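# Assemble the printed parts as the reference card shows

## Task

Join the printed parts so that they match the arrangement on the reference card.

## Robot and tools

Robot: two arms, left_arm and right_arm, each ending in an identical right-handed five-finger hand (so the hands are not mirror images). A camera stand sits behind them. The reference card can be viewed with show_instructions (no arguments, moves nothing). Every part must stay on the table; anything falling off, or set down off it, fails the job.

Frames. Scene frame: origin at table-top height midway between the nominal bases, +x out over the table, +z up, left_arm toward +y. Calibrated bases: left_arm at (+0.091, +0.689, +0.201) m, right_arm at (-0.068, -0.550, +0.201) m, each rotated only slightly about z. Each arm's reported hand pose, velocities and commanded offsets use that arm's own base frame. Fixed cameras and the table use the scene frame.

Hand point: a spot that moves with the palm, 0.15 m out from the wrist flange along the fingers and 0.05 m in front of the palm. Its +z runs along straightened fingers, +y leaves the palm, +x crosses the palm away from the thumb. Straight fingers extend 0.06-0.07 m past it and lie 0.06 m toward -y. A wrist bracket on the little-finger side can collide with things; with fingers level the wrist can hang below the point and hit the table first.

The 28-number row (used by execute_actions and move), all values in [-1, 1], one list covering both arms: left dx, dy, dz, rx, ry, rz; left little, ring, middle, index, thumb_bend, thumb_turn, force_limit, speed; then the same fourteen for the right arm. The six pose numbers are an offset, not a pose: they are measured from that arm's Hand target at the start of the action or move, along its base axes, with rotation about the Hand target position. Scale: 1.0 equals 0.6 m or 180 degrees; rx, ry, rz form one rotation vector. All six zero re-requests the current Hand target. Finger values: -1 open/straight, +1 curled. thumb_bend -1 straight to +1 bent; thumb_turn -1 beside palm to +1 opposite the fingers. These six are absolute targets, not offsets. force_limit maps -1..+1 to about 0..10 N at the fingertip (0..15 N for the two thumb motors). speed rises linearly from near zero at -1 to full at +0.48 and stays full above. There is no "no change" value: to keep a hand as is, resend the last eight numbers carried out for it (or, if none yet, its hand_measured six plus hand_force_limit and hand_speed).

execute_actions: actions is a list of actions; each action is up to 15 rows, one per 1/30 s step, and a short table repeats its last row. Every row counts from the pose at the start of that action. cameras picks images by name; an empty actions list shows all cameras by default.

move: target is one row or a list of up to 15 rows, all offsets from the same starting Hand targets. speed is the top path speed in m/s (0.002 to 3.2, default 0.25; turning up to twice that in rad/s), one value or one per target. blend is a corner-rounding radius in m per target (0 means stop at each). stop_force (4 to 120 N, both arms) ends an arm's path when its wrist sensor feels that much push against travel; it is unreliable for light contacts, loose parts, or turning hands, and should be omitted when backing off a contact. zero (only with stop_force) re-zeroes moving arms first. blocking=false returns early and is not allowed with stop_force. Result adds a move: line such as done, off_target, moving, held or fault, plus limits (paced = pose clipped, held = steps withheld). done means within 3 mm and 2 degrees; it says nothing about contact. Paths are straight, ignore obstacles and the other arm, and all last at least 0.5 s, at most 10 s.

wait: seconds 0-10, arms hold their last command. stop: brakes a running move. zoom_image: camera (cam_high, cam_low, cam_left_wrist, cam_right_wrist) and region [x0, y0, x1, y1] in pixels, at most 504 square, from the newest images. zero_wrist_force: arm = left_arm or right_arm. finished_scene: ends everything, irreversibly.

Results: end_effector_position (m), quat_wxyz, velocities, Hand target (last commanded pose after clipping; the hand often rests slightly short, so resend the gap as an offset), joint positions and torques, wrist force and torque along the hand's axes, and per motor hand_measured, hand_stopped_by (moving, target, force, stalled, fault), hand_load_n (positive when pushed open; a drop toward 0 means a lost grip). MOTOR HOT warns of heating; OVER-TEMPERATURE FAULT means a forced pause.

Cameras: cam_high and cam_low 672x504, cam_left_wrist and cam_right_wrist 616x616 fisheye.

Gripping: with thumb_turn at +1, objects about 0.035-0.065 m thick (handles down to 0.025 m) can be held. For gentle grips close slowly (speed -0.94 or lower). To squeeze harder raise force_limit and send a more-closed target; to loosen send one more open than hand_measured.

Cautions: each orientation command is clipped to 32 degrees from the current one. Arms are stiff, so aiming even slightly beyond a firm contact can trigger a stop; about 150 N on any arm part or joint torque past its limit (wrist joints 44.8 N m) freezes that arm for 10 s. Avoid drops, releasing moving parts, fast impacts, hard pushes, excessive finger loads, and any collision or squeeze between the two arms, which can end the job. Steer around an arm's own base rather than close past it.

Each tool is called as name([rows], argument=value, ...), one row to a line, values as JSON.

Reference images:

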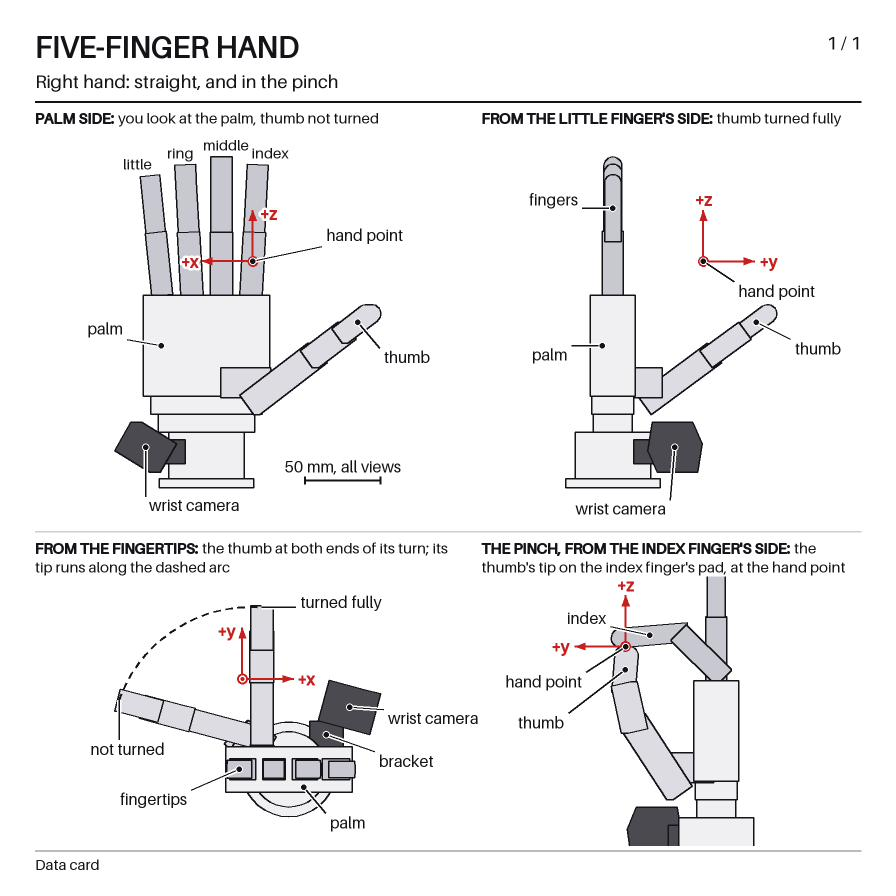

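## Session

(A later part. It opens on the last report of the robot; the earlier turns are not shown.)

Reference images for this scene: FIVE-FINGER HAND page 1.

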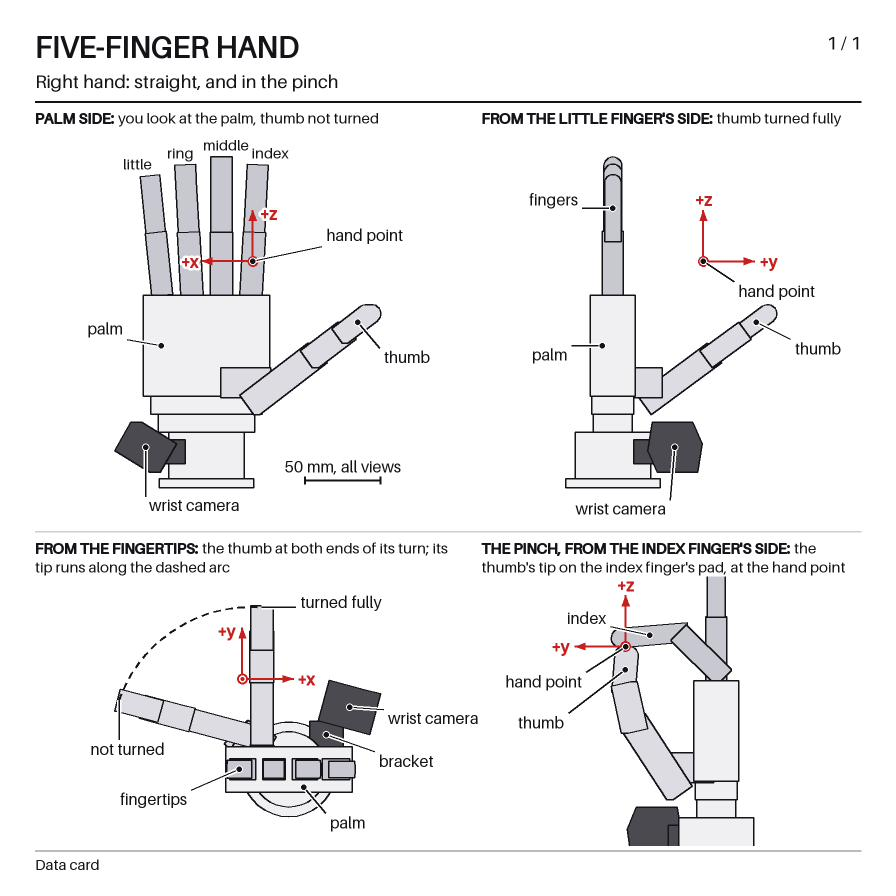

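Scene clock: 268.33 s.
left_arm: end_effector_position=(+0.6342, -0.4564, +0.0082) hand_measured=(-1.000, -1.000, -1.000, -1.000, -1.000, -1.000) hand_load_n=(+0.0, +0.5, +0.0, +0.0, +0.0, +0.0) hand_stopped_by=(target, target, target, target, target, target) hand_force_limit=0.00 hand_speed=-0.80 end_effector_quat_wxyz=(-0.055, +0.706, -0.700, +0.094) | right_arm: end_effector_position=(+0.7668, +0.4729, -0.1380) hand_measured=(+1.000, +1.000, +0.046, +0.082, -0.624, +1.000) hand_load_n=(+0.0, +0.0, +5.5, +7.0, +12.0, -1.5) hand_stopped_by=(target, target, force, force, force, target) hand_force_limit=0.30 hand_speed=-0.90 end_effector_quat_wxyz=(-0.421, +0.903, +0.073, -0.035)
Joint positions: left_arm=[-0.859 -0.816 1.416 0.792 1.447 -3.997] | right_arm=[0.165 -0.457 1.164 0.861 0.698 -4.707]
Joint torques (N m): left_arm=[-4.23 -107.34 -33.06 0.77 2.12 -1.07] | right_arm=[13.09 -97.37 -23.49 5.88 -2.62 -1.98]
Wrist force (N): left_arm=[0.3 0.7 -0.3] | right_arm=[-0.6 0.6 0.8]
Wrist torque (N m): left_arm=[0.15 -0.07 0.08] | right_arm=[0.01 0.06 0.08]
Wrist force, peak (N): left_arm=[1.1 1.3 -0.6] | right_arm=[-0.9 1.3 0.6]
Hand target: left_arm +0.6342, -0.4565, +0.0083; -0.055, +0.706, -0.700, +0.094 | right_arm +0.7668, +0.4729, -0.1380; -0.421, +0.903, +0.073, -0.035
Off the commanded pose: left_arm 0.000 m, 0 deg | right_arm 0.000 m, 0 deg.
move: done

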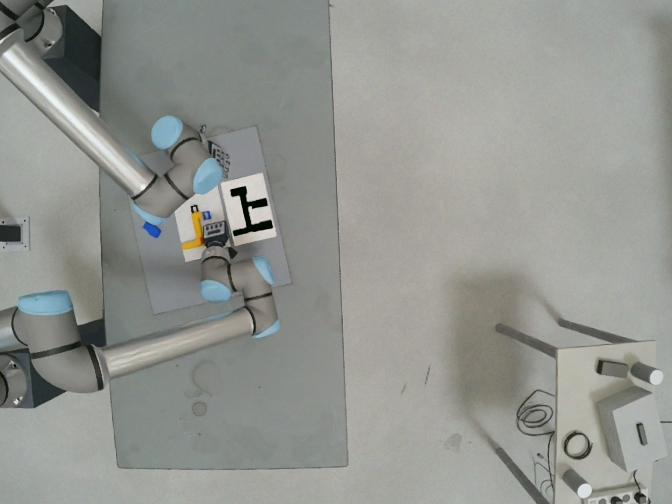

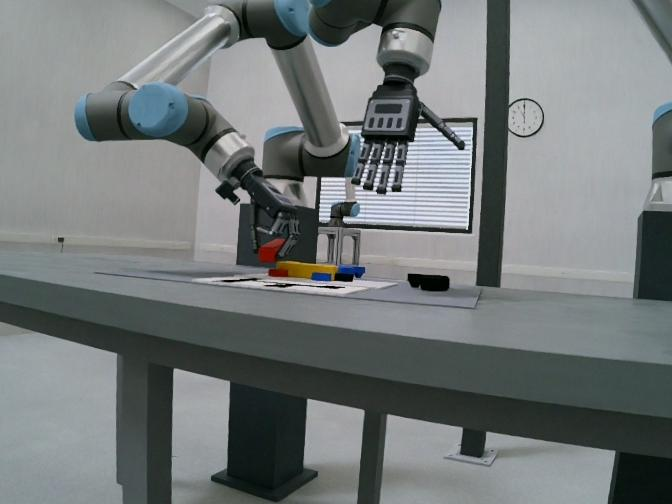

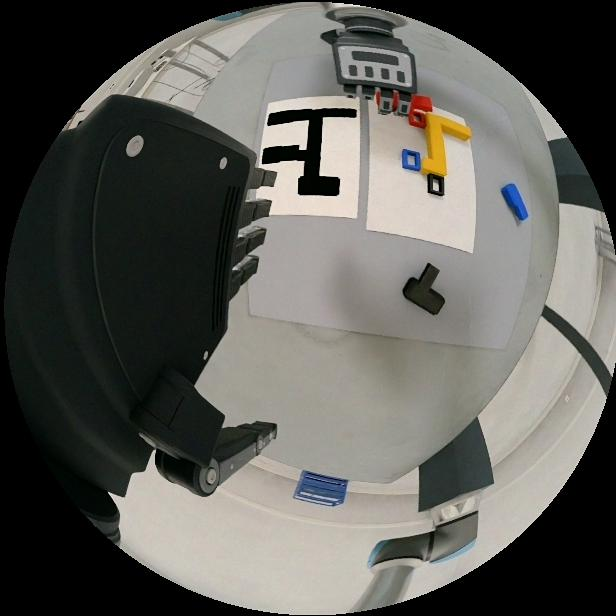

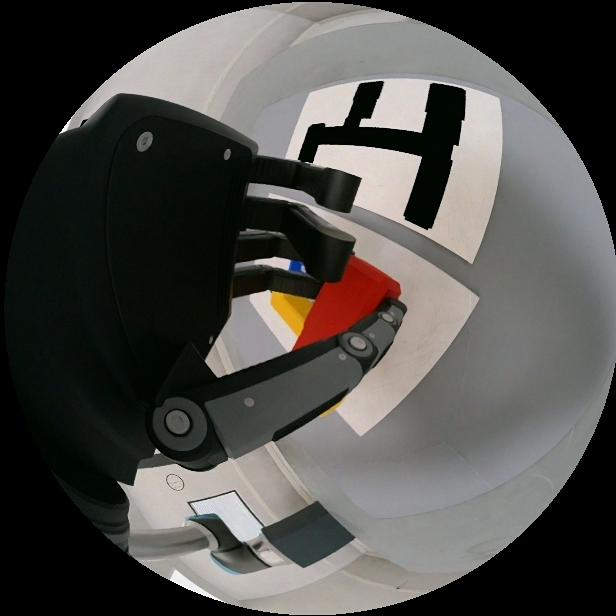

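move(target=[0,0,0,0,0,0,-1,-1,-1,-1,-1,-1,0,-0.8,0,0,0.02,0.0156,-0.0762,0,1,1,0.5,0.5,0.35,1,0.3,-0.9], speed=0.15, cameras=["cam_low","cam_left_wrist","cam_high"])

zoom_image(camera="cam_low", region=[240, 220, 360, 310])

zoom_image(camera="cam_left_wrist", region=[360, 80, 480, 200])

zoom_image(camera="cam_high", region=[170, 205, 230, 265])

Scene clock: 278.97 s.
left_arm: end_effector_position=(+0.6342, -0.4565, +0.0083) hand_measured=(-1.000, -1.000, -1.000, -1.000, -1.000, -1.000) hand_load_n=(+0.0, +0.0, +0.0, +0.0, +0.0, +0.0) hand_stopped_by=(target, target, target, target, target, target) hand_force_limit=0.00 hand_speed=-0.80 end_effector_quat_wxyz=(-0.055, +0.706, -0.700, +0.094) | right_arm: end_effector_position=(+0.7668, +0.4729, -0.1259) hand_measured=(+1.000, +1.000, +0.046, +0.082, -0.624, +1.000) hand_load_n=(+0.0, +0.0, +5.5, +6.5, +12.0, -2.0) hand_stopped_by=(target, target, force, force, force, target) hand_force_limit=0.30 hand_speed=-0.90 end_effector_quat_wxyz=(-0.431, +0.890, +0.124, +0.075)
Joint positions: left_arm=[-0.859 -0.817 1.416 0.792 1.447 -3.997] | right_arm=[0.163 -0.577 1.339 0.563 0.689 -4.709]
Joint torques (N m): left_arm=[-8.45 -113.63 -38.5 0.54 2.27 -1.92] | right_arm=[-12.31 -82.3 -27.82 5.6 0.56 1.72]
Wrist force (N): left_arm=[-0.2 0.6 0.1] | right_arm=[-0.7 1.5 0.4]
Wrist torque (N m): left_arm=[0.11 -0.02 0.05] | right_arm=[0.16 0.15 0.19]
Wrist force, peak (N): left_arm=[0.0 1.0 -0.3] | right_arm=[-0.6 1.6 0.8]
Hand target: left_arm +0.6342, -0.4565, +0.0083; -0.055, +0.706, -0.700, +0.094 | right_arm +0.7668, +0.4729, -0.1260; -0.431, +0.890, +0.124, +0.075
Off the commanded pose: left_arm 0.000 m, 0 deg | right_arm 0.000 m, 0 deg.
move: done
Images, in order (width x height): cam_high 672x504, cam_low 672x504, cam_left_wrist 616x616.

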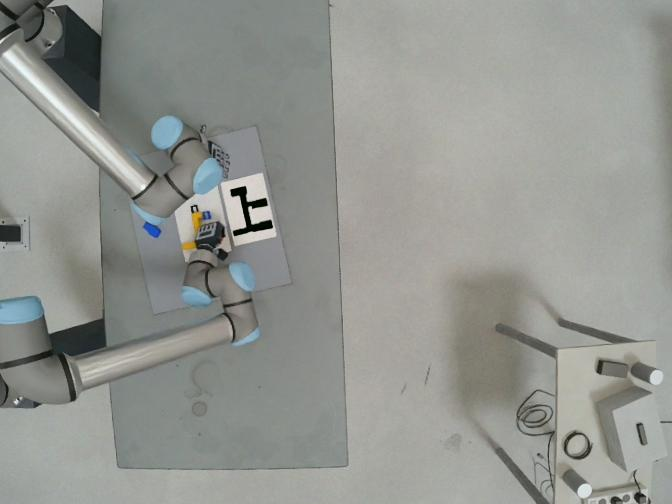

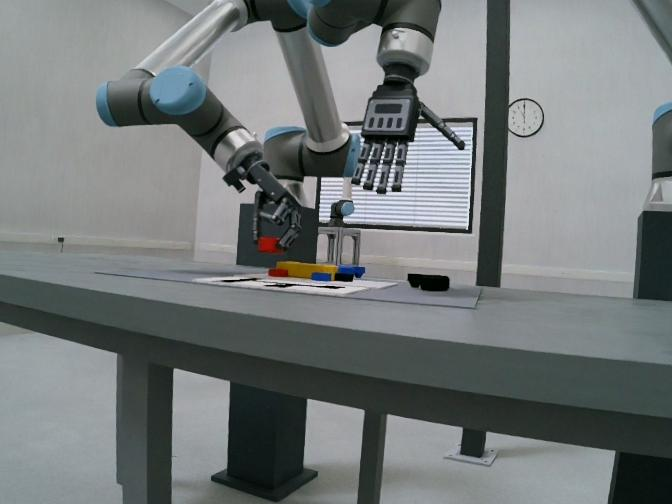

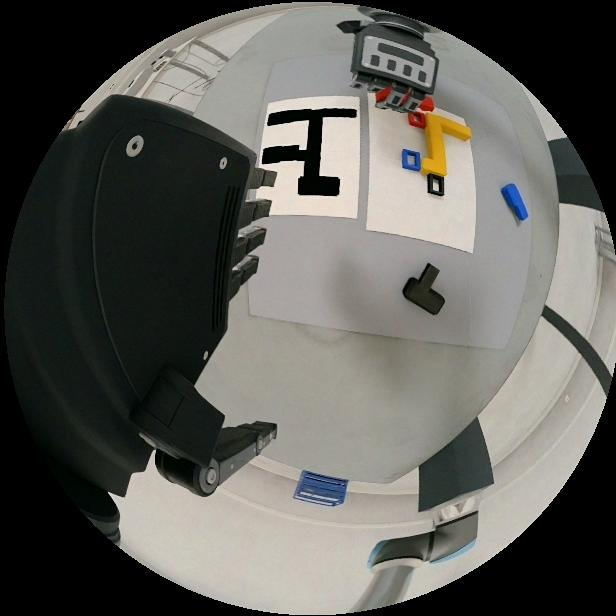

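Scaled by 4.200 from the camera's 672x504 image, which has a finer 960x720 frame.

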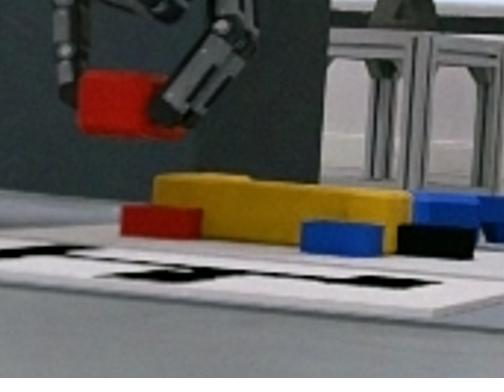

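Scaled by 4.200 from the camera's 616x616 image, which has a finer 880x880 frame.

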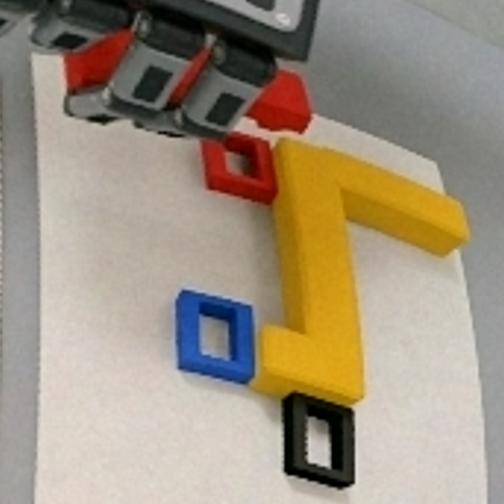

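Scaled by 8.400 from the camera's 672x504 image, which has a finer 960x720 frame.

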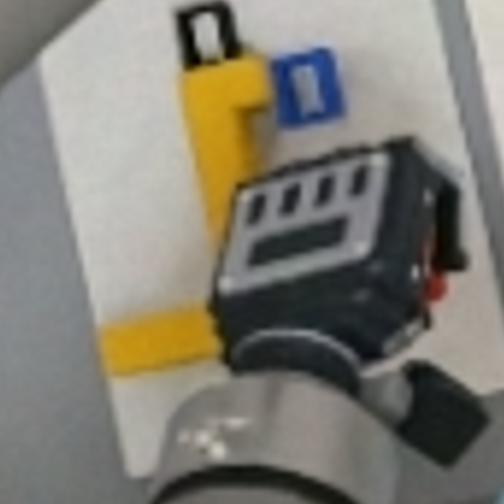

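move(target=[-0.1,-0.067,-0.08,0,0,0,-1,-1,-1,-1,-1,-1,0,-0.8,0,0,-0.03,0,0,0,1,1,0.7,0.7,0.5,1,0.7,-0.9], speed=0.15, cameras=["cam_low","cam_left_wrist","cam_high"])

zoom_image(camera="cam_low", region=[240, 220, 360, 310])

zoom_image(camera="cam_left_wrist", region=[340, 60, 480, 200])

Scene clock: 294.97 s.
left_arm: end_effector_position=(+0.5742, -0.4966, -0.0399) hand_measured=(-1.000, -1.000, -1.000, -1.000, -1.000, -1.000) hand_load_n=(+0.0, +0.0, +0.0, +0.0, +0.0, +0.5) hand_stopped_by=(target, target, target, target, target, target) hand_force_limit=0.00 hand_speed=-0.80 end_effector_quat_wxyz=(-0.055, +0.706, -0.700, +0.094) | right_arm: end_effector_position=(+0.7668, +0.4729, -0.1442) hand_measured=(+1.000, +1.000, +0.060, +0.098, -0.630, +1.000) hand_load_n=(+0.0, +0.0, +9.0, +8.5, +17.5, -2.0) hand_stopped_by=(target, target, force, force, force, target) hand_force_limit=0.70 hand_speed=-0.90 end_effector_quat_wxyz=(-0.431, +0.890, +0.124, +0.075)
Joint positions: left_arm=[-0.954 -0.796 1.485 0.715 1.43 -4.091] | right_arm=[0.163 -0.556 1.335 0.545 0.689 -4.709]
Joint torques (N m): left_arm=[7.23 -112.14 -38.44 4.59 1.21 1.88] | right_arm=[8.45 -113.61 -29 5.12 1.07 -2.52]
Wrist force (N): left_arm=[-0.2 0.5 -0.2] | right_arm=[-0.4 1.2 0.9]
Wrist torque (N m): left_arm=[0.10 0.01 0.03] | right_arm=[0.08 0.11 0.19]
Wrist force, peak (N): left_arm=[0.6 2.0 0.7] | right_arm=[-0.9 1.6 0.7]
Hand target: left_arm +0.5742, -0.4967, -0.0397; -0.055, +0.706, -0.700, +0.094 | right_arm +0.7668, +0.4729, -0.1440; -0.431, +0.890, +0.124, +0.075
Off the commanded pose: left_arm 0.000 m, 0 deg | right_arm 0.000 m, 0 deg.
move: done
Images, in order (width x height): cam_high 672x504, cam_low 672x504, cam_left_wrist 616x616.

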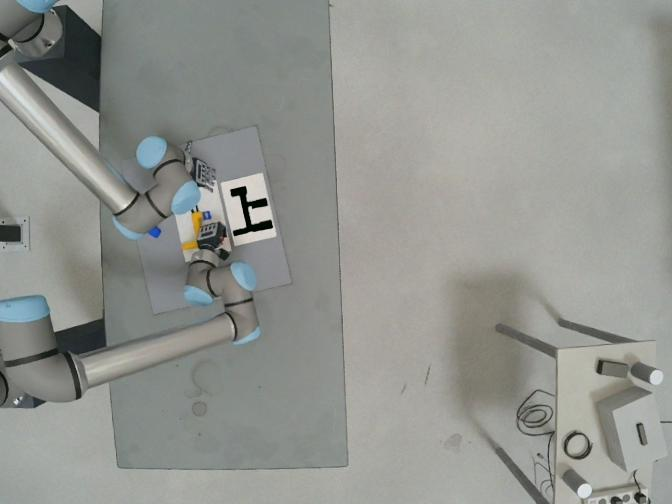

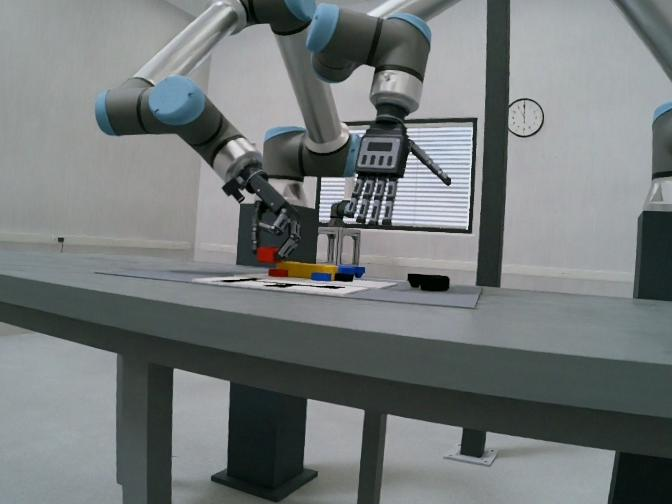

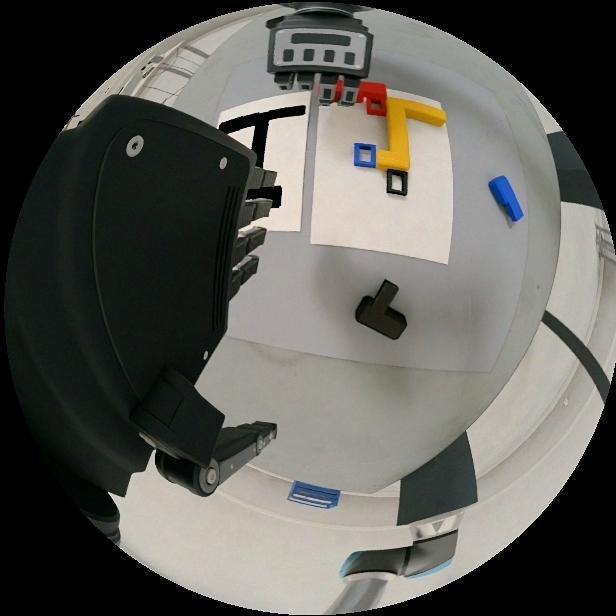

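Scaled by 4.200 from the camera's 672x504 image, which has a finer 960x720 frame.

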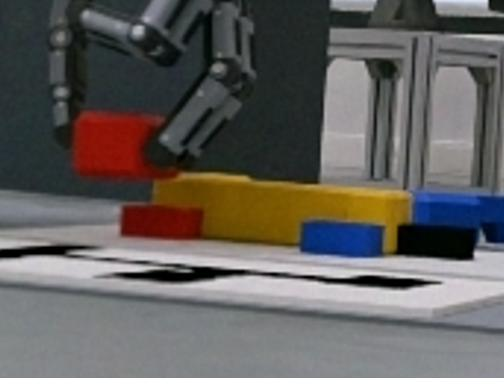

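Scaled by 3.600 from the camera's 616x616 image, which has a finer 880x880 frame.

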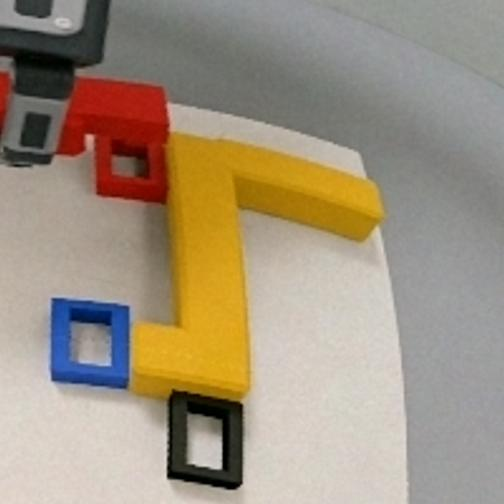

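zoom_image(camera="cam_left_wrist", region=[330, 70, 400, 130])

Scaled by 7.200 from the camera's 616x616 image, which has a finer 880x880 frame.

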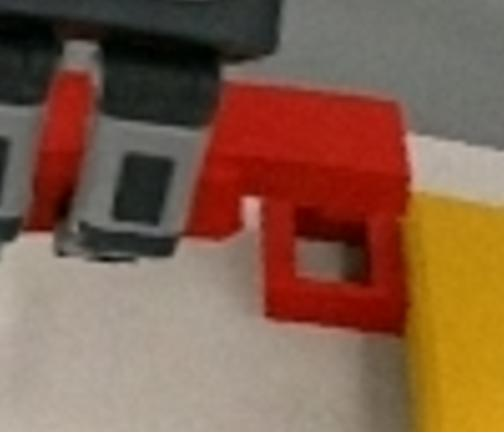

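move(target=[0,0,0,0,0,0,-1,-1,-1,-1,-1,-1,0,-0.8,0,0,-0.0117,0,0,0,1,1,0.7,0.7,0.5,1,0.7,-0.9], speed=0.05, cameras=["cam_left_wrist"])

zoom_image(camera="cam_left_wrist", region=[330, 70, 400, 130])

Scene clock: 319.27 s.
left_arm: end_effector_position=(+0.5742, -0.4967, -0.0397) hand_measured=(-1.000, -1.000, -1.000, -1.000, -1.000, -1.000) hand_load_n=(+0.0, +0.0, +0.0, +0.0, +0.0, +0.0) hand_stopped_by=(target, target, target, target, target, target) hand_force_limit=0.00 hand_speed=-0.80 end_effector_quat_wxyz=(-0.055, +0.706, -0.700, +0.094) | right_arm: end_effector_position=(+0.7668, +0.4729, -0.1512) hand_measured=(+1.000, +1.000, +0.060, +0.098, -0.630, +1.000) hand_load_n=(+0.0, +0.0, +9.0, +9.0, +17.5, -1.5) hand_stopped_by=(target, target, force, force, force, target) hand_force_limit=0.70 hand_speed=-0.90 end_effector_quat_wxyz=(-0.431, +0.890, +0.124, +0.075)
Joint positions: left_arm=[-0.954 -0.796 1.485 0.715 1.431 -4.091] | right_arm=[0.163 -0.547 1.333 0.539 0.689 -4.709]
Joint torques (N m): left_arm=[-2.63 -112.98 -39.82 4.95 1.95 0.85] | right_arm=[8.3 -103.81 -31.02 1.04 0.49 1.38]
Wrist force (N): left_arm=[-0.2 0.7 -0.2] | right_arm=[-0.4 1.4 0.7]
Wrist torque (N m): left_arm=[0.14 0.02 0.04] | right_arm=[0.12 0.11 0.19]
Wrist force, peak (N): left_arm=[-0.3 1.0 -0.1] | right_arm=[-0.5 1.6 0.9]
Hand target: left_arm +0.5742, -0.4967, -0.0397; -0.055, +0.706, -0.700, +0.094 | right_arm +0.7668, +0.4729, -0.1511; -0.431, +0.890, +0.124, +0.075
Off the commanded pose: left_arm 0.000 m, 0 deg | right_arm 0.000 m, 0 deg.
move: done
Images, in order (width x height): cam_left_wrist 616x616.

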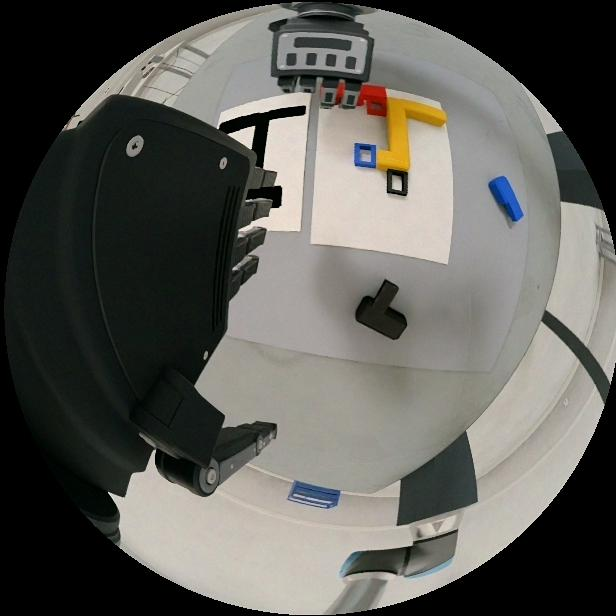

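Scaled by 7.200 from the camera's 616x616 image, which has a finer 880x880 frame.

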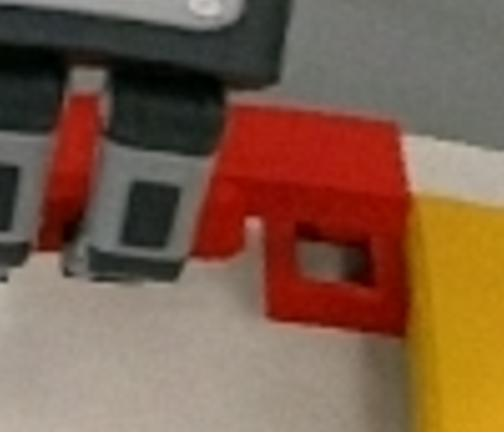

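move(target=[0,0,0,0,0,0,-1,-1,-1,-1,-1,-1,0,-0.8,-0.0033,-0.0007,0,0,0,0,1,1,0.7,0.7,0.5,1,0.7,-0.9], speed=0.05)

move(target=[0,0,0,0,0,0,-1,-1,-1,-1,-1,-1,0,-0.8,0,0,-0.032,0,0,0,1,1,0.7,0.7,0.5,1,0.7,-0.9], speed=0.01, stop_force=4, cameras=["cam_low","cam_left_wrist"])

zoom_image(camera="cam_left_wrist", region=[330, 70, 400, 130])

zoom_image(camera="cam_low", region=[240, 220, 360, 310])

Scene clock: 342.40 s.
left_arm: end_effector_position=(+0.5742, -0.4967, -0.0397) hand_measured=(-1.000, -1.000, -1.000, -1.000, -1.000, -1.000) hand_load_n=(+0.0, +0.0, +0.0, +0.0, +0.0, +0.0) hand_stopped_by=(target, target, target, target, target, target) hand_force_limit=0.00 hand_speed=-0.80 end_effector_quat_wxyz=(-0.055, +0.706, -0.700, +0.094) | right_arm: end_effector_position=(+0.7647, +0.4726, -0.1511) hand_measured=(+1.000, +1.000, +0.060, +0.098, -0.630, +1.000) hand_load_n=(+0.0, +0.0, +9.0, +9.0, +17.5, -1.5) hand_stopped_by=(target, target, force, force, force, target) hand_force_limit=0.70 hand_speed=-0.90 end_effector_quat_wxyz=(-0.431, +0.890, +0.124, +0.075)
Joint positions: left_arm=[-0.954 -0.796 1.485 0.715 1.431 -4.091] | right_arm=[0.163 -0.55 1.339 0.536 0.689 -4.709]
Joint torques (N m): left_arm=[-2.54 -112.61 -39.29 4.8 1.89 0.76] | right_arm=[-17.27 -107.52 -25.49 -0.33 -1.79 -2.86]
Wrist force (N): left_arm=[-0.2 0.8 0.1] | right_arm=[-0.3 1.5 0.7]
Wrist torque (N m): left_arm=[0.13 0.00 0.04] | right_arm=[0.14 0.09 0.21]
Wrist force, peak (N): left_arm=[-0.2 0.8 -0.4] | right_arm=[-0.2 1.6 0.9]
Hand target: left_arm +0.5742, -0.4967, -0.0397; -0.055, +0.706, -0.700, +0.094 | right_arm +0.7648, +0.4725, -0.1511; -0.431, +0.890, +0.124, +0.075
Off the commanded pose: left_arm 0.000 m, 0 deg | right_arm 0.000 m, 0 deg.
move: done

Scene clock: 345.47 s.
left_arm: end_effector_position=(+0.5742, -0.4967, -0.0397) hand_measured=(-1.000, -1.000, -1.000, -1.000, -1.000, -1.000) hand_load_n=(+0.0, +0.0, +0.0, +0.0, +0.0, +0.0) hand_stopped_by=(target, target, target, target, target, target) hand_force_limit=0.00 hand_speed=-0.80 end_effector_quat_wxyz=(-0.055, +0.706, -0.700, +0.094) | right_arm: end_effector_position=(+0.7648, +0.4725, -0.1701) hand_measured=(+1.000, +1.000, +0.060, +0.098, -0.630, +1.000) hand_load_n=(+0.0, +0.5, +7.5, +7.0, +17.0, -3.5) hand_stopped_by=(target, target, force, force, force, target) hand_force_limit=0.70 hand_speed=-0.90 end_effector_quat_wxyz=(-0.431, +0.890, +0.124, +0.075)
Joint positions: left_arm=[-0.954 -0.796 1.485 0.715 1.431 -4.091] | right_arm=[0.163 -0.527 1.334 0.518 0.689 -4.709]
Joint torques (N m): left_arm=[-2.29 -112.87 -38.84 4.69 2.07 0.79] | right_arm=[-14.89 -110.45 -15.52 6.96 -1.5 -2.65]
Wrist force (N): left_arm=[-0.2 0.5 -0.1] | right_arm=[3.4 0.6 -1.2]
Wrist torque (N m): left_arm=[0.10 0.01 0.04] | right_arm=[0.09 0.09 0.15]
Wrist force, peak (N): left_arm=[-0.1 1.0 0.0] | right_arm=[4.8 -4.1 -4.3]
Hand target: left_arm +0.5742, -0.4967, -0.0397; -0.055, +0.706, -0.700, +0.094 | right_arm +0.7648, +0.4725, -0.1701; -0.431, +0.890, +0.124, +0.075
Off the commanded pose: left_arm 0.000 m, 0 deg | right_arm 0.000 m, 0 deg.
move: contact (right_arm)
Images, in order (width x height): cam_low 672x504, cam_left_wrist 616x616.

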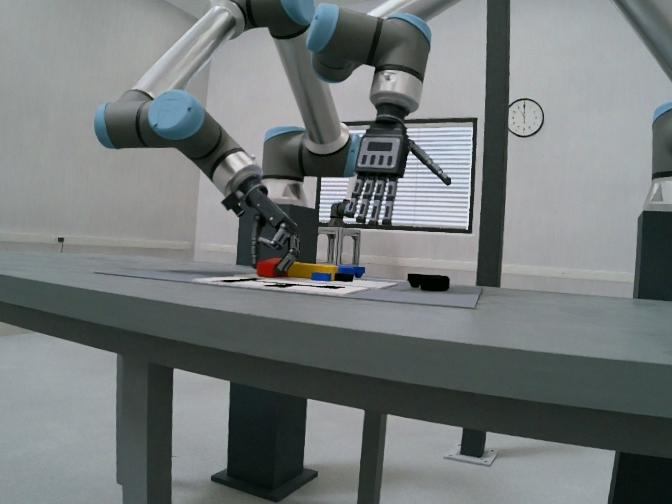

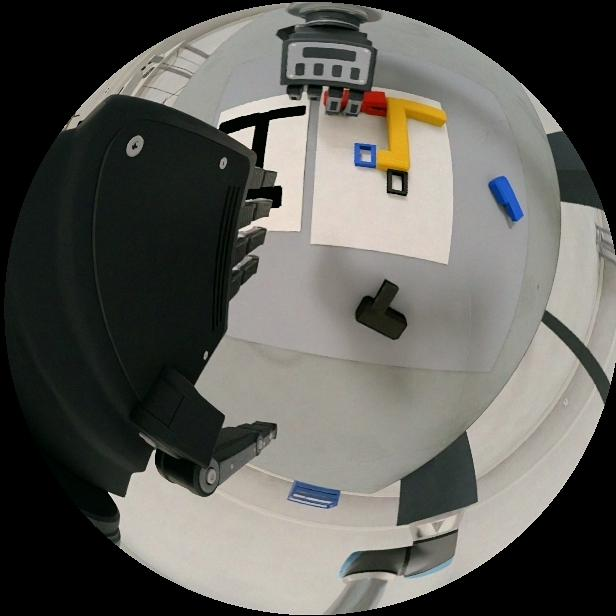

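Scaled by 7.200 from the camera's 616x616 image, which has a finer 880x880 frame.

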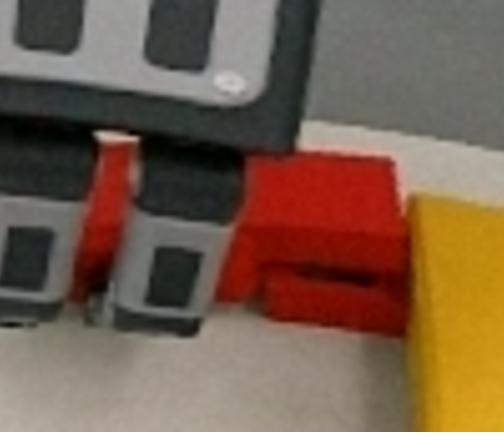

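Scaled by 4.200 from the camera's 672x504 image, which has a finer 960x720 frame.

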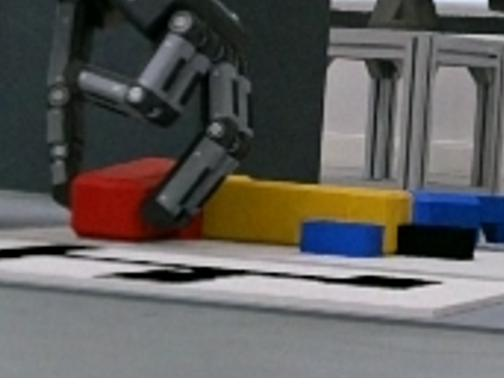

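move(target=[0,0,0,0,0,0,-1,-1,-1,-1,-1,-1,0,-0.8,-0.001,0.0042,0,0,0,0,1,1,0.7,0.7,0.5,1,0.7,-0.9], speed=0.01)

move(target=[0,0,0,0,0,0,-1,-1,-1,-1,-1,-1,0,-0.8,0,0,-0.012,0,0,0,1,1,0.7,0.7,0.5,1,0.7,-0.9], speed=0.01, stop_force=6, cameras=["cam_low","cam_left_wrist"])

zoom_image(camera="cam_left_wrist", region=[330, 70, 400, 130])

zoom_image(camera="cam_low", region=[240, 220, 360, 310])

Scene clock: 352.27 s.
left_arm: end_effector_position=(+0.5742, -0.4967, -0.0397) hand_measured=(-1.000, -1.000, -1.000, -1.000, -1.000, -1.000) hand_load_n=(+0.0, +0.0, +0.0, +0.0, +0.0, +0.0) hand_stopped_by=(target, target, target, target, target, target) hand_force_limit=0.00 hand_speed=-0.80 end_effector_quat_wxyz=(-0.055, +0.706, -0.700, +0.094) | right_arm: end_effector_position=(+0.7642, +0.4751, -0.1701) hand_measured=(+1.000, +1.000, +0.060, +0.098, -0.630, +1.000) hand_load_n=(+0.0, +0.0, +8.0, +7.5, +17.0, -3.0) hand_stopped_by=(target, target, force, force, force, target) hand_force_limit=0.70 hand_speed=-0.90 end_effector_quat_wxyz=(-0.431, +0.890, +0.124, +0.075)
Joint positions: left_arm=[-0.954 -0.796 1.485 0.715 1.431 -4.091] | right_arm=[0.166 -0.527 1.333 0.515 0.69 -4.704]
Joint torques (N m): left_arm=[-2.92 -113.13 -39.15 5.11 2.07 0.34] | right_arm=[7.6 -111.21 -30.17 -0.4 0.81 1.13]
Wrist force (N): left_arm=[-0.3 0.9 -0.2] | right_arm=[1.3 1.4 -0.5]
Wrist torque (N m): left_arm=[0.16 0.02 0.04] | right_arm=[0.13 0.12 0.16]
Wrist force, peak (N): left_arm=[-0.3 0.9 -0.3] | right_arm=[4.0 1.2 -2.2]
Hand target: left_arm +0.5742, -0.4967, -0.0397; -0.055, +0.706, -0.700, +0.094 | right_arm +0.7642, +0.4750, -0.1701; -0.431, +0.890, +0.124, +0.075
Off the commanded pose: left_arm 0.000 m, 0 deg | right_arm 0.000 m, 0 deg.
move: done

Scene clock: 353.37 s.
left_arm: end_effector_position=(+0.5742, -0.4967, -0.0397) hand_measured=(-1.000, -1.000, -1.000, -1.000, -1.000, -1.000) hand_load_n=(+0.0, +0.0, +0.0, +0.0, +0.0, +0.0) hand_stopped_by=(target, target, target, target, target, target) hand_force_limit=0.00 hand_speed=-0.80 end_effector_quat_wxyz=(-0.055, +0.706, -0.700, +0.094) | right_arm: end_effector_position=(+0.7642, +0.4751, -0.1703) hand_measured=(+1.000, +1.000, +0.060, +0.098, -0.630, +1.000) hand_load_n=(+0.0, +0.0, +8.0, +8.5, +16.5, -2.0) hand_stopped_by=(target, target, force, force, force, target) hand_force_limit=0.70 hand_speed=-0.90 end_effector_quat_wxyz=(-0.431, +0.890, +0.124, +0.075)
Joint positions: left_arm=[-0.954 -0.796 1.485 0.715 1.431 -4.091] | right_arm=[0.166 -0.527 1.333 0.515 0.69 -4.704]
Joint torques (N m): left_arm=[-1.11 -112.82 -39.61 5.07 1.9 0.31] | right_arm=[9.76 -112.33 -17.08 7.78 0.58 -0.1]
Wrist force (N): left_arm=[-0.5 0.5 0.0] | right_arm=[1.0 1.6 0.8]
Wrist torque (N m): left_arm=[0.09 0.06 0.02] | right_arm=[0.12 0.16 0.17]
Wrist force, peak (N): left_arm=[-0.1 0.8 -0.2] | right_arm=[2.5 -5.5 -5.9]
Hand target: left_arm +0.5742, -0.4967, -0.0397; -0.055, +0.706, -0.700, +0.094 | right_arm +0.7642, +0.4751, -0.1703; -0.431, +0.890, +0.124, +0.075 (not the last commanded pose)
Off the commanded pose: left_arm 0.000 m, 0 deg | right_arm 0.007 m, 0 deg.
move: contact (right_arm)
Images, in order (width x height): cam_low 672x504, cam_left_wrist 616x616.

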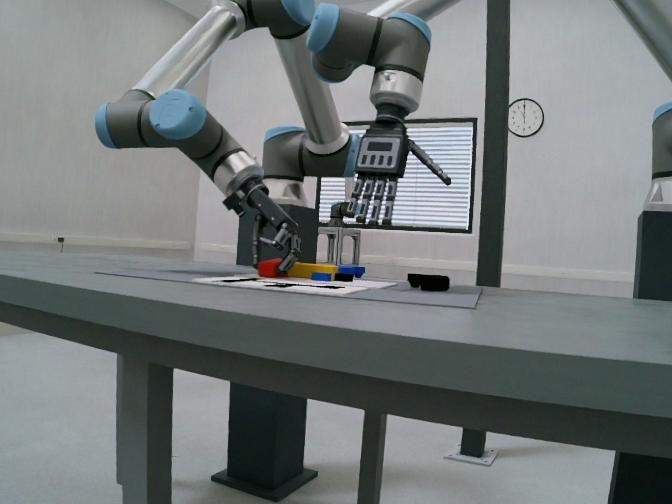

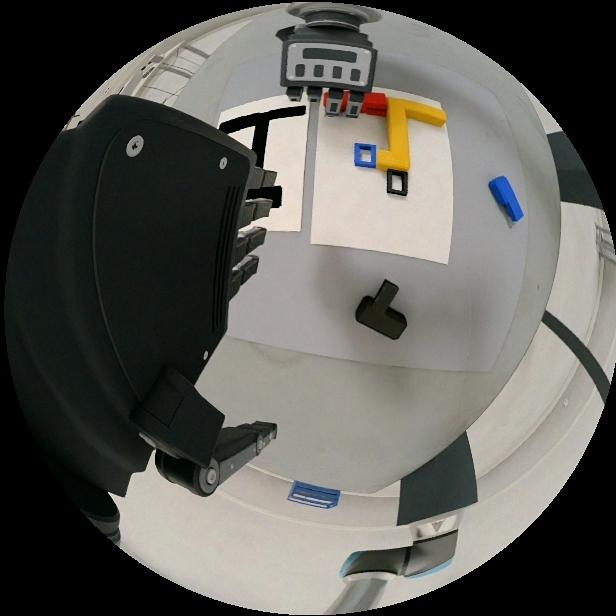

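Scaled by 7.200 from the camera's 616x616 image, which has a finer 880x880 frame.

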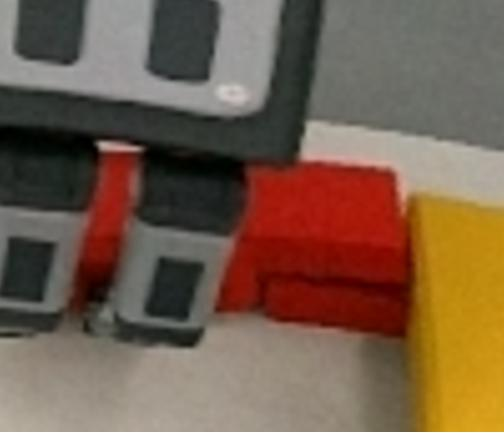

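Scaled by 4.200 from the camera's 672x504 image, which has a finer 960x720 frame.

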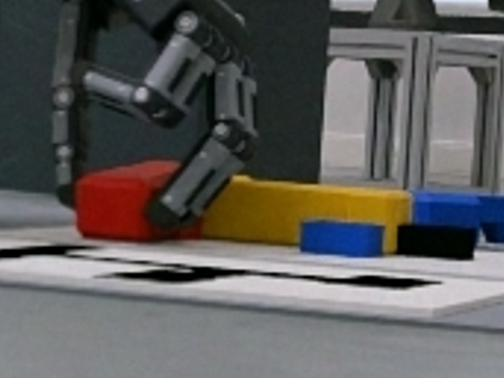

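move(target=[0,0,0,0,0,0,-1,-1,-1,-1,-1,-1,0,-0.8,-0.0033,-0.0007,-0.0015,0,0,0,1,1,0.7,0.7,0.5,1,0.7,-0.9], speed=0.01)

move(target=[0,0,0,0,0,0,-1,-1,-1,-1,-1,-1,0,-0.8,-0.0007,0.0033,0,0,0,0,1,1,0.7,0.7,0.5,1,0.7,-0.9], speed=0.01, cameras=["cam_low","cam_left_wrist"])

zoom_image(camera="cam_left_wrist", region=[330, 70, 400, 130])

zoom_image(camera="cam_low", region=[240, 220, 360, 310])

Scene clock: 360.47 s.
left_arm: end_effector_position=(+0.5742, -0.4967, -0.0397) hand_measured=(-1.000, -1.000, -1.000, -1.000, -1.000, -1.000) hand_load_n=(+0.0, +0.0, +0.0, +0.0, +0.0, +0.0) hand_stopped_by=(target, target, target, target, target, target) hand_force_limit=0.00 hand_speed=-0.80 end_effector_quat_wxyz=(-0.055, +0.706, -0.700, +0.094) | right_arm: end_effector_position=(+0.7622, +0.4747, -0.1712) hand_measured=(+1.000, +1.000, +0.060, +0.098, -0.630, +1.000) hand_load_n=(+0.0, +0.0, +8.5, +8.5, +17.0, -6.5) hand_stopped_by=(target, target, force, force, force, target) hand_force_limit=0.70 hand_speed=-0.90 end_effector_quat_wxyz=(-0.431, +0.890, +0.124, +0.075)
Joint positions: left_arm=[-0.954 -0.796 1.485 0.715 1.431 -4.091] | right_arm=[0.166 -0.528 1.338 0.511 0.69 -4.704]
Joint torques (N m): left_arm=[-0.52 -111.62 -38.93 4.63 2.13 0.44] | right_arm=[-11.67 -99.55 -13.73 2.09 -0.83 -2.58]
Wrist force (N): left_arm=[-0.2 0.4 0.0] | right_arm=[13.0 -1.5 0.6]
Wrist torque (N m): left_arm=[0.07 0.00 0.03] | right_arm=[0.16 0.22 0.02]
Wrist force, peak (N): left_arm=[-0.1 1.0 0.0] | right_arm=[13.3 -1.8 0.3]
Hand target: left_arm +0.5742, -0.4967, -0.0397; -0.055, +0.706, -0.700, +0.094 | right_arm +0.7623, +0.4747, -0.1712; -0.431, +0.890, +0.124, +0.075
Off the commanded pose: left_arm 0.000 m, 0 deg | right_arm 0.000 m, 0 deg.
move: done

Scene clock: 361.17 s.
left_arm: end_effector_position=(+0.5742, -0.4967, -0.0397) hand_measured=(-1.000, -1.000, -1.000, -1.000, -1.000, -1.000) hand_load_n=(+0.0, +0.0, +0.0, +0.0, +0.0, +0.0) hand_stopped_by=(target, target, target, target, target, target) hand_force_limit=0.00 hand_speed=-0.80 end_effector_quat_wxyz=(-0.055, +0.706, -0.700, +0.094) | right_arm: end_effector_position=(+0.7618, +0.4766, -0.1712) hand_measured=(+1.000, +1.000, +0.060, +0.100, -0.630, +1.000) hand_load_n=(+0.5, +0.0, +7.0, +3.5, +18.5, -8.0) hand_stopped_by=(target, target, force, force, force, target) hand_force_limit=0.70 hand_speed=-0.90 end_effector_quat_wxyz=(-0.431, +0.890, +0.124, +0.075)
Joint positions: left_arm=[-0.954 -0.796 1.485 0.715 1.431 -4.091] | right_arm=[0.169 -0.529 1.338 0.509 0.69 -4.7]
Joint torques (N m): left_arm=[-1.75 -112.55 -38.46 4.69 2.1 0.18] | right_arm=[16.96 -105.39 -24.15 0.7 0.12 3.2]
Wrist force (N): left_arm=[-0.4 0.5 -0.2] | right_arm=[9.4 2.1 -5.3]
Wrist torque (N m): left_arm=[0.10 0.04 0.03] | right_arm=[0.08 0.05 -0.26]
Wrist force, peak (N): left_arm=[-0.3 0.8 -0.4] | right_arm=[13.4 -1.9 0.5]
Hand target: left_arm +0.5742, -0.4967, -0.0397; -0.055, +0.706, -0.700, +0.094 | right_arm +0.7618, +0.4766, -0.1712; -0.431, +0.890, +0.124, +0.075
Off the commanded pose: left_arm 0.000 m, 0 deg | right_arm 0.000 m, 0 deg.
move: done
Images, in order (width x height): cam_low 672x504, cam_left_wrist 616x616.

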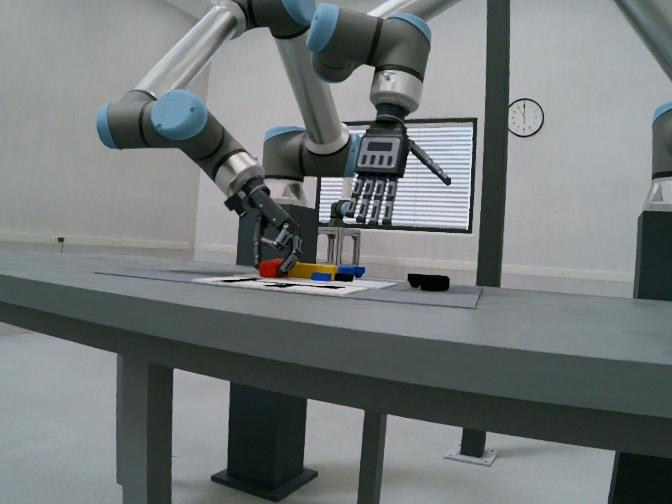

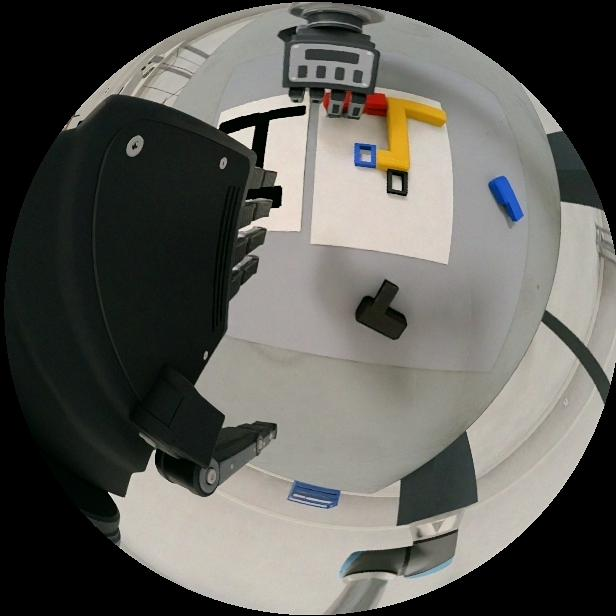

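Scaled by 7.200 from the camera's 616x616 image, which has a finer 880x880 frame.

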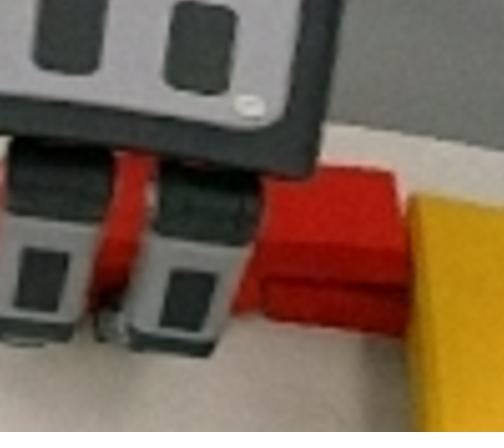

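Scaled by 4.200 from the camera's 672x504 image, which has a finer 960x720 frame.

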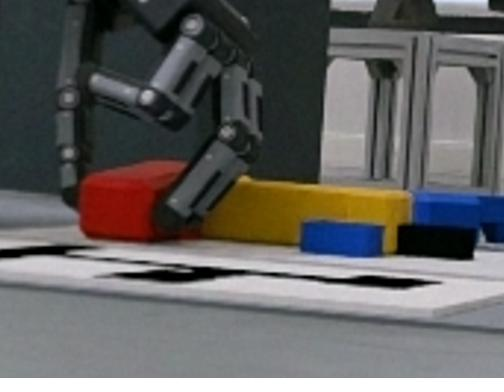

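move(target=[0,0,0,0,0,0,-1,-1,-1,-1,-1,-1,0,-0.8,0.004,-0.0025,0,0,0,0,1,1,0.7,0.7,0.5,1,0.7,-0.9], speed=0.01)

move(target=[0,0,0,0,0,0,-1,-1,-1,-1,-1,-1,0,-0.8,0,0,0,0,0,0,1,1,-0.3,-0.3,-0.95,1,0.7,-0.9], cameras=["cam_low","cam_left_wrist"])

zoom_image(camera="cam_left_wrist", region=[330, 70, 400, 130])

zoom_image(camera="cam_low", region=[240, 220, 360, 310])

Scene clock: 368.67 s.
left_arm: end_effector_position=(+0.5742, -0.4967, -0.0397) hand_measured=(-1.000, -1.000, -1.000, -1.000, -1.000, -1.000) hand_load_n=(+0.0, +0.0, +0.0, +0.0, +0.0, +0.0) hand_stopped_by=(target, target, target, target, target, target) hand_force_limit=0.00 hand_speed=-0.80 end_effector_quat_wxyz=(-0.055, +0.706, -0.700, +0.094) | right_arm: end_effector_position=(+0.7643, +0.4751, -0.1712) hand_measured=(+1.000, +1.000, +0.060, +0.098, -0.630, +1.000) hand_load_n=(+0.0, +0.0, +7.0, +8.5, +17.0, -2.0) hand_stopped_by=(target, target, force, force, force, target) hand_force_limit=0.70 hand_speed=-0.90 end_effector_quat_wxyz=(-0.431, +0.890, +0.124, +0.075)
Joint positions: left_arm=[-0.954 -0.796 1.485 0.715 1.431 -4.091] | right_arm=[0.166 -0.526 1.333 0.514 0.69 -4.704]
Joint torques (N m): left_arm=[0.14 -112.38 -38.9 4.72 2.03 0.1] | right_arm=[-12.5 -80.28 -26.2 5.42 -2.03 -1.83]
Wrist force (N): left_arm=[0.0 0.3 0.2] | right_arm=[-0.1 -3.6 -2.1]
Wrist torque (N m): left_arm=[0.06 -0.03 0.04] | right_arm=[0.18 0.12 -0.16]
Wrist force, peak (N): left_arm=[-0.5 0.7 -0.4] | right_arm=[9.2 2.3 -5.2]
Hand target: left_arm +0.5742, -0.4967, -0.0397; -0.055, +0.706, -0.700, +0.094 | right_arm +0.7642, +0.4751, -0.1712; -0.431, +0.890, +0.124, +0.075
Off the commanded pose: left_arm 0.000 m, 0 deg | right_arm 0.000 m, 0 deg.
move: done

Scene clock: 371.17 s.
left_arm: end_effector_position=(+0.5742, -0.4967, -0.0397) hand_measured=(-1.000, -1.000, -1.000, -1.000, -1.000, -1.000) hand_load_n=(+0.0, +0.0, +0.0, +0.0, +0.0, +0.0) hand_stopped_by=(target, target, target, target, target, target) hand_force_limit=0.00 hand_speed=-0.80 end_effector_quat_wxyz=(-0.055, +0.706, -0.700, +0.094) | right_arm: end_effector_position=(+0.7642, +0.4751, -0.1712) hand_measured=(+1.000, +1.000, -0.300, -0.300, -0.950, +1.000) hand_load_n=(+0.0, +0.0, +0.0, +0.0, +0.0, +0.0) hand_stopped_by=(target, target, target, target, target, target) hand_force_limit=0.70 hand_speed=-0.90 end_effector_quat_wxyz=(-0.431, +0.890, +0.124, +0.075)
Joint positions: left_arm=[-0.954 -0.796 1.485 0.715 1.431 -4.091] | right_arm=[0.166 -0.526 1.333 0.514 0.69 -4.704]
Joint torques (N m): left_arm=[1.52 -109.67 -38.16 4.55 1.91 -0.13] | right_arm=[9.56 -101.92 -18.44 -0.95 0.96 2.32]
Wrist force (N): left_arm=[0.1 0.7 -0.1] | right_arm=[0.1 1.3 0.7]
Wrist torque (N m): left_arm=[0.12 -0.03 0.06] | right_arm=[0.12 0.03 -0.04]
Wrist force, peak (N): left_arm=[-0.5 1.0 -0.4] | right_arm=[0.4 -4.2 -2.4]
Hand target: left_arm +0.5742, -0.4967, -0.0397; -0.055, +0.706, -0.700, +0.094 | right_arm +0.7642, +0.4751, -0.1712; -0.431, +0.890, +0.124, +0.075
Off the commanded pose: left_arm 0.000 m, 0 deg | right_arm 0.000 m, 0 deg.
move: done
Images, in order (width x height): cam_low 672x504, cam_left_wrist 616x616.

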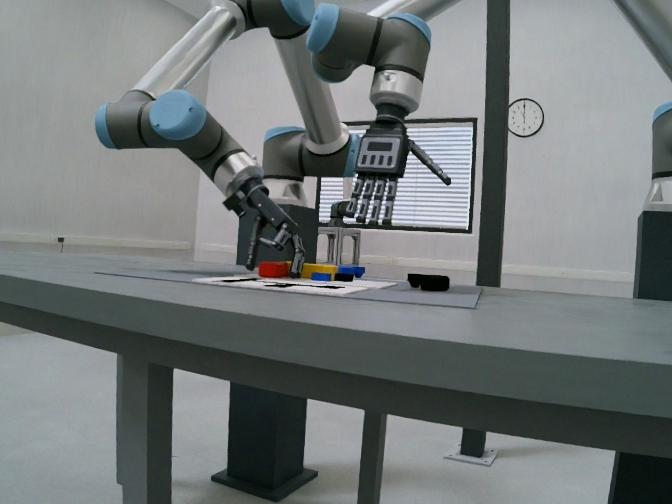

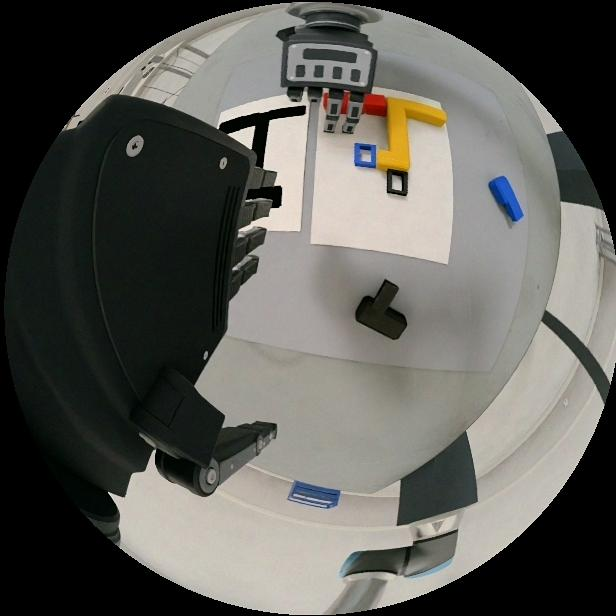

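Scaled by 7.200 from the camera's 616x616 image, which has a finer 880x880 frame.

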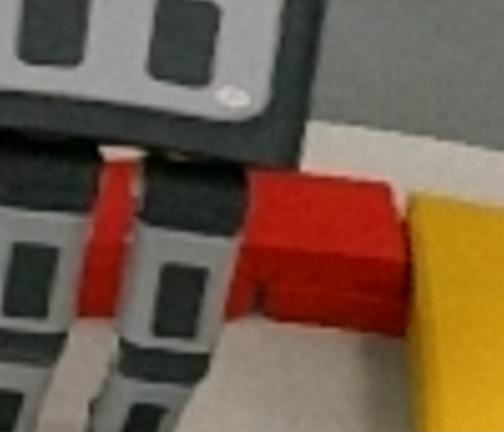

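Scaled by 4.200 from the camera's 672x504 image, which has a finer 960x720 frame.

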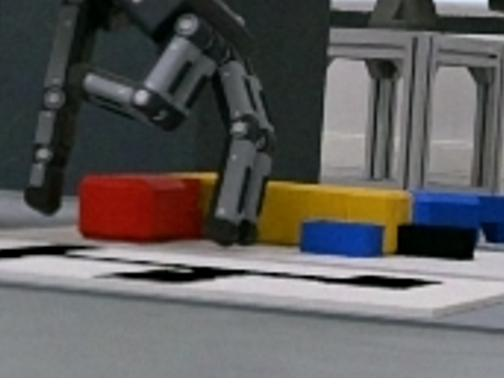

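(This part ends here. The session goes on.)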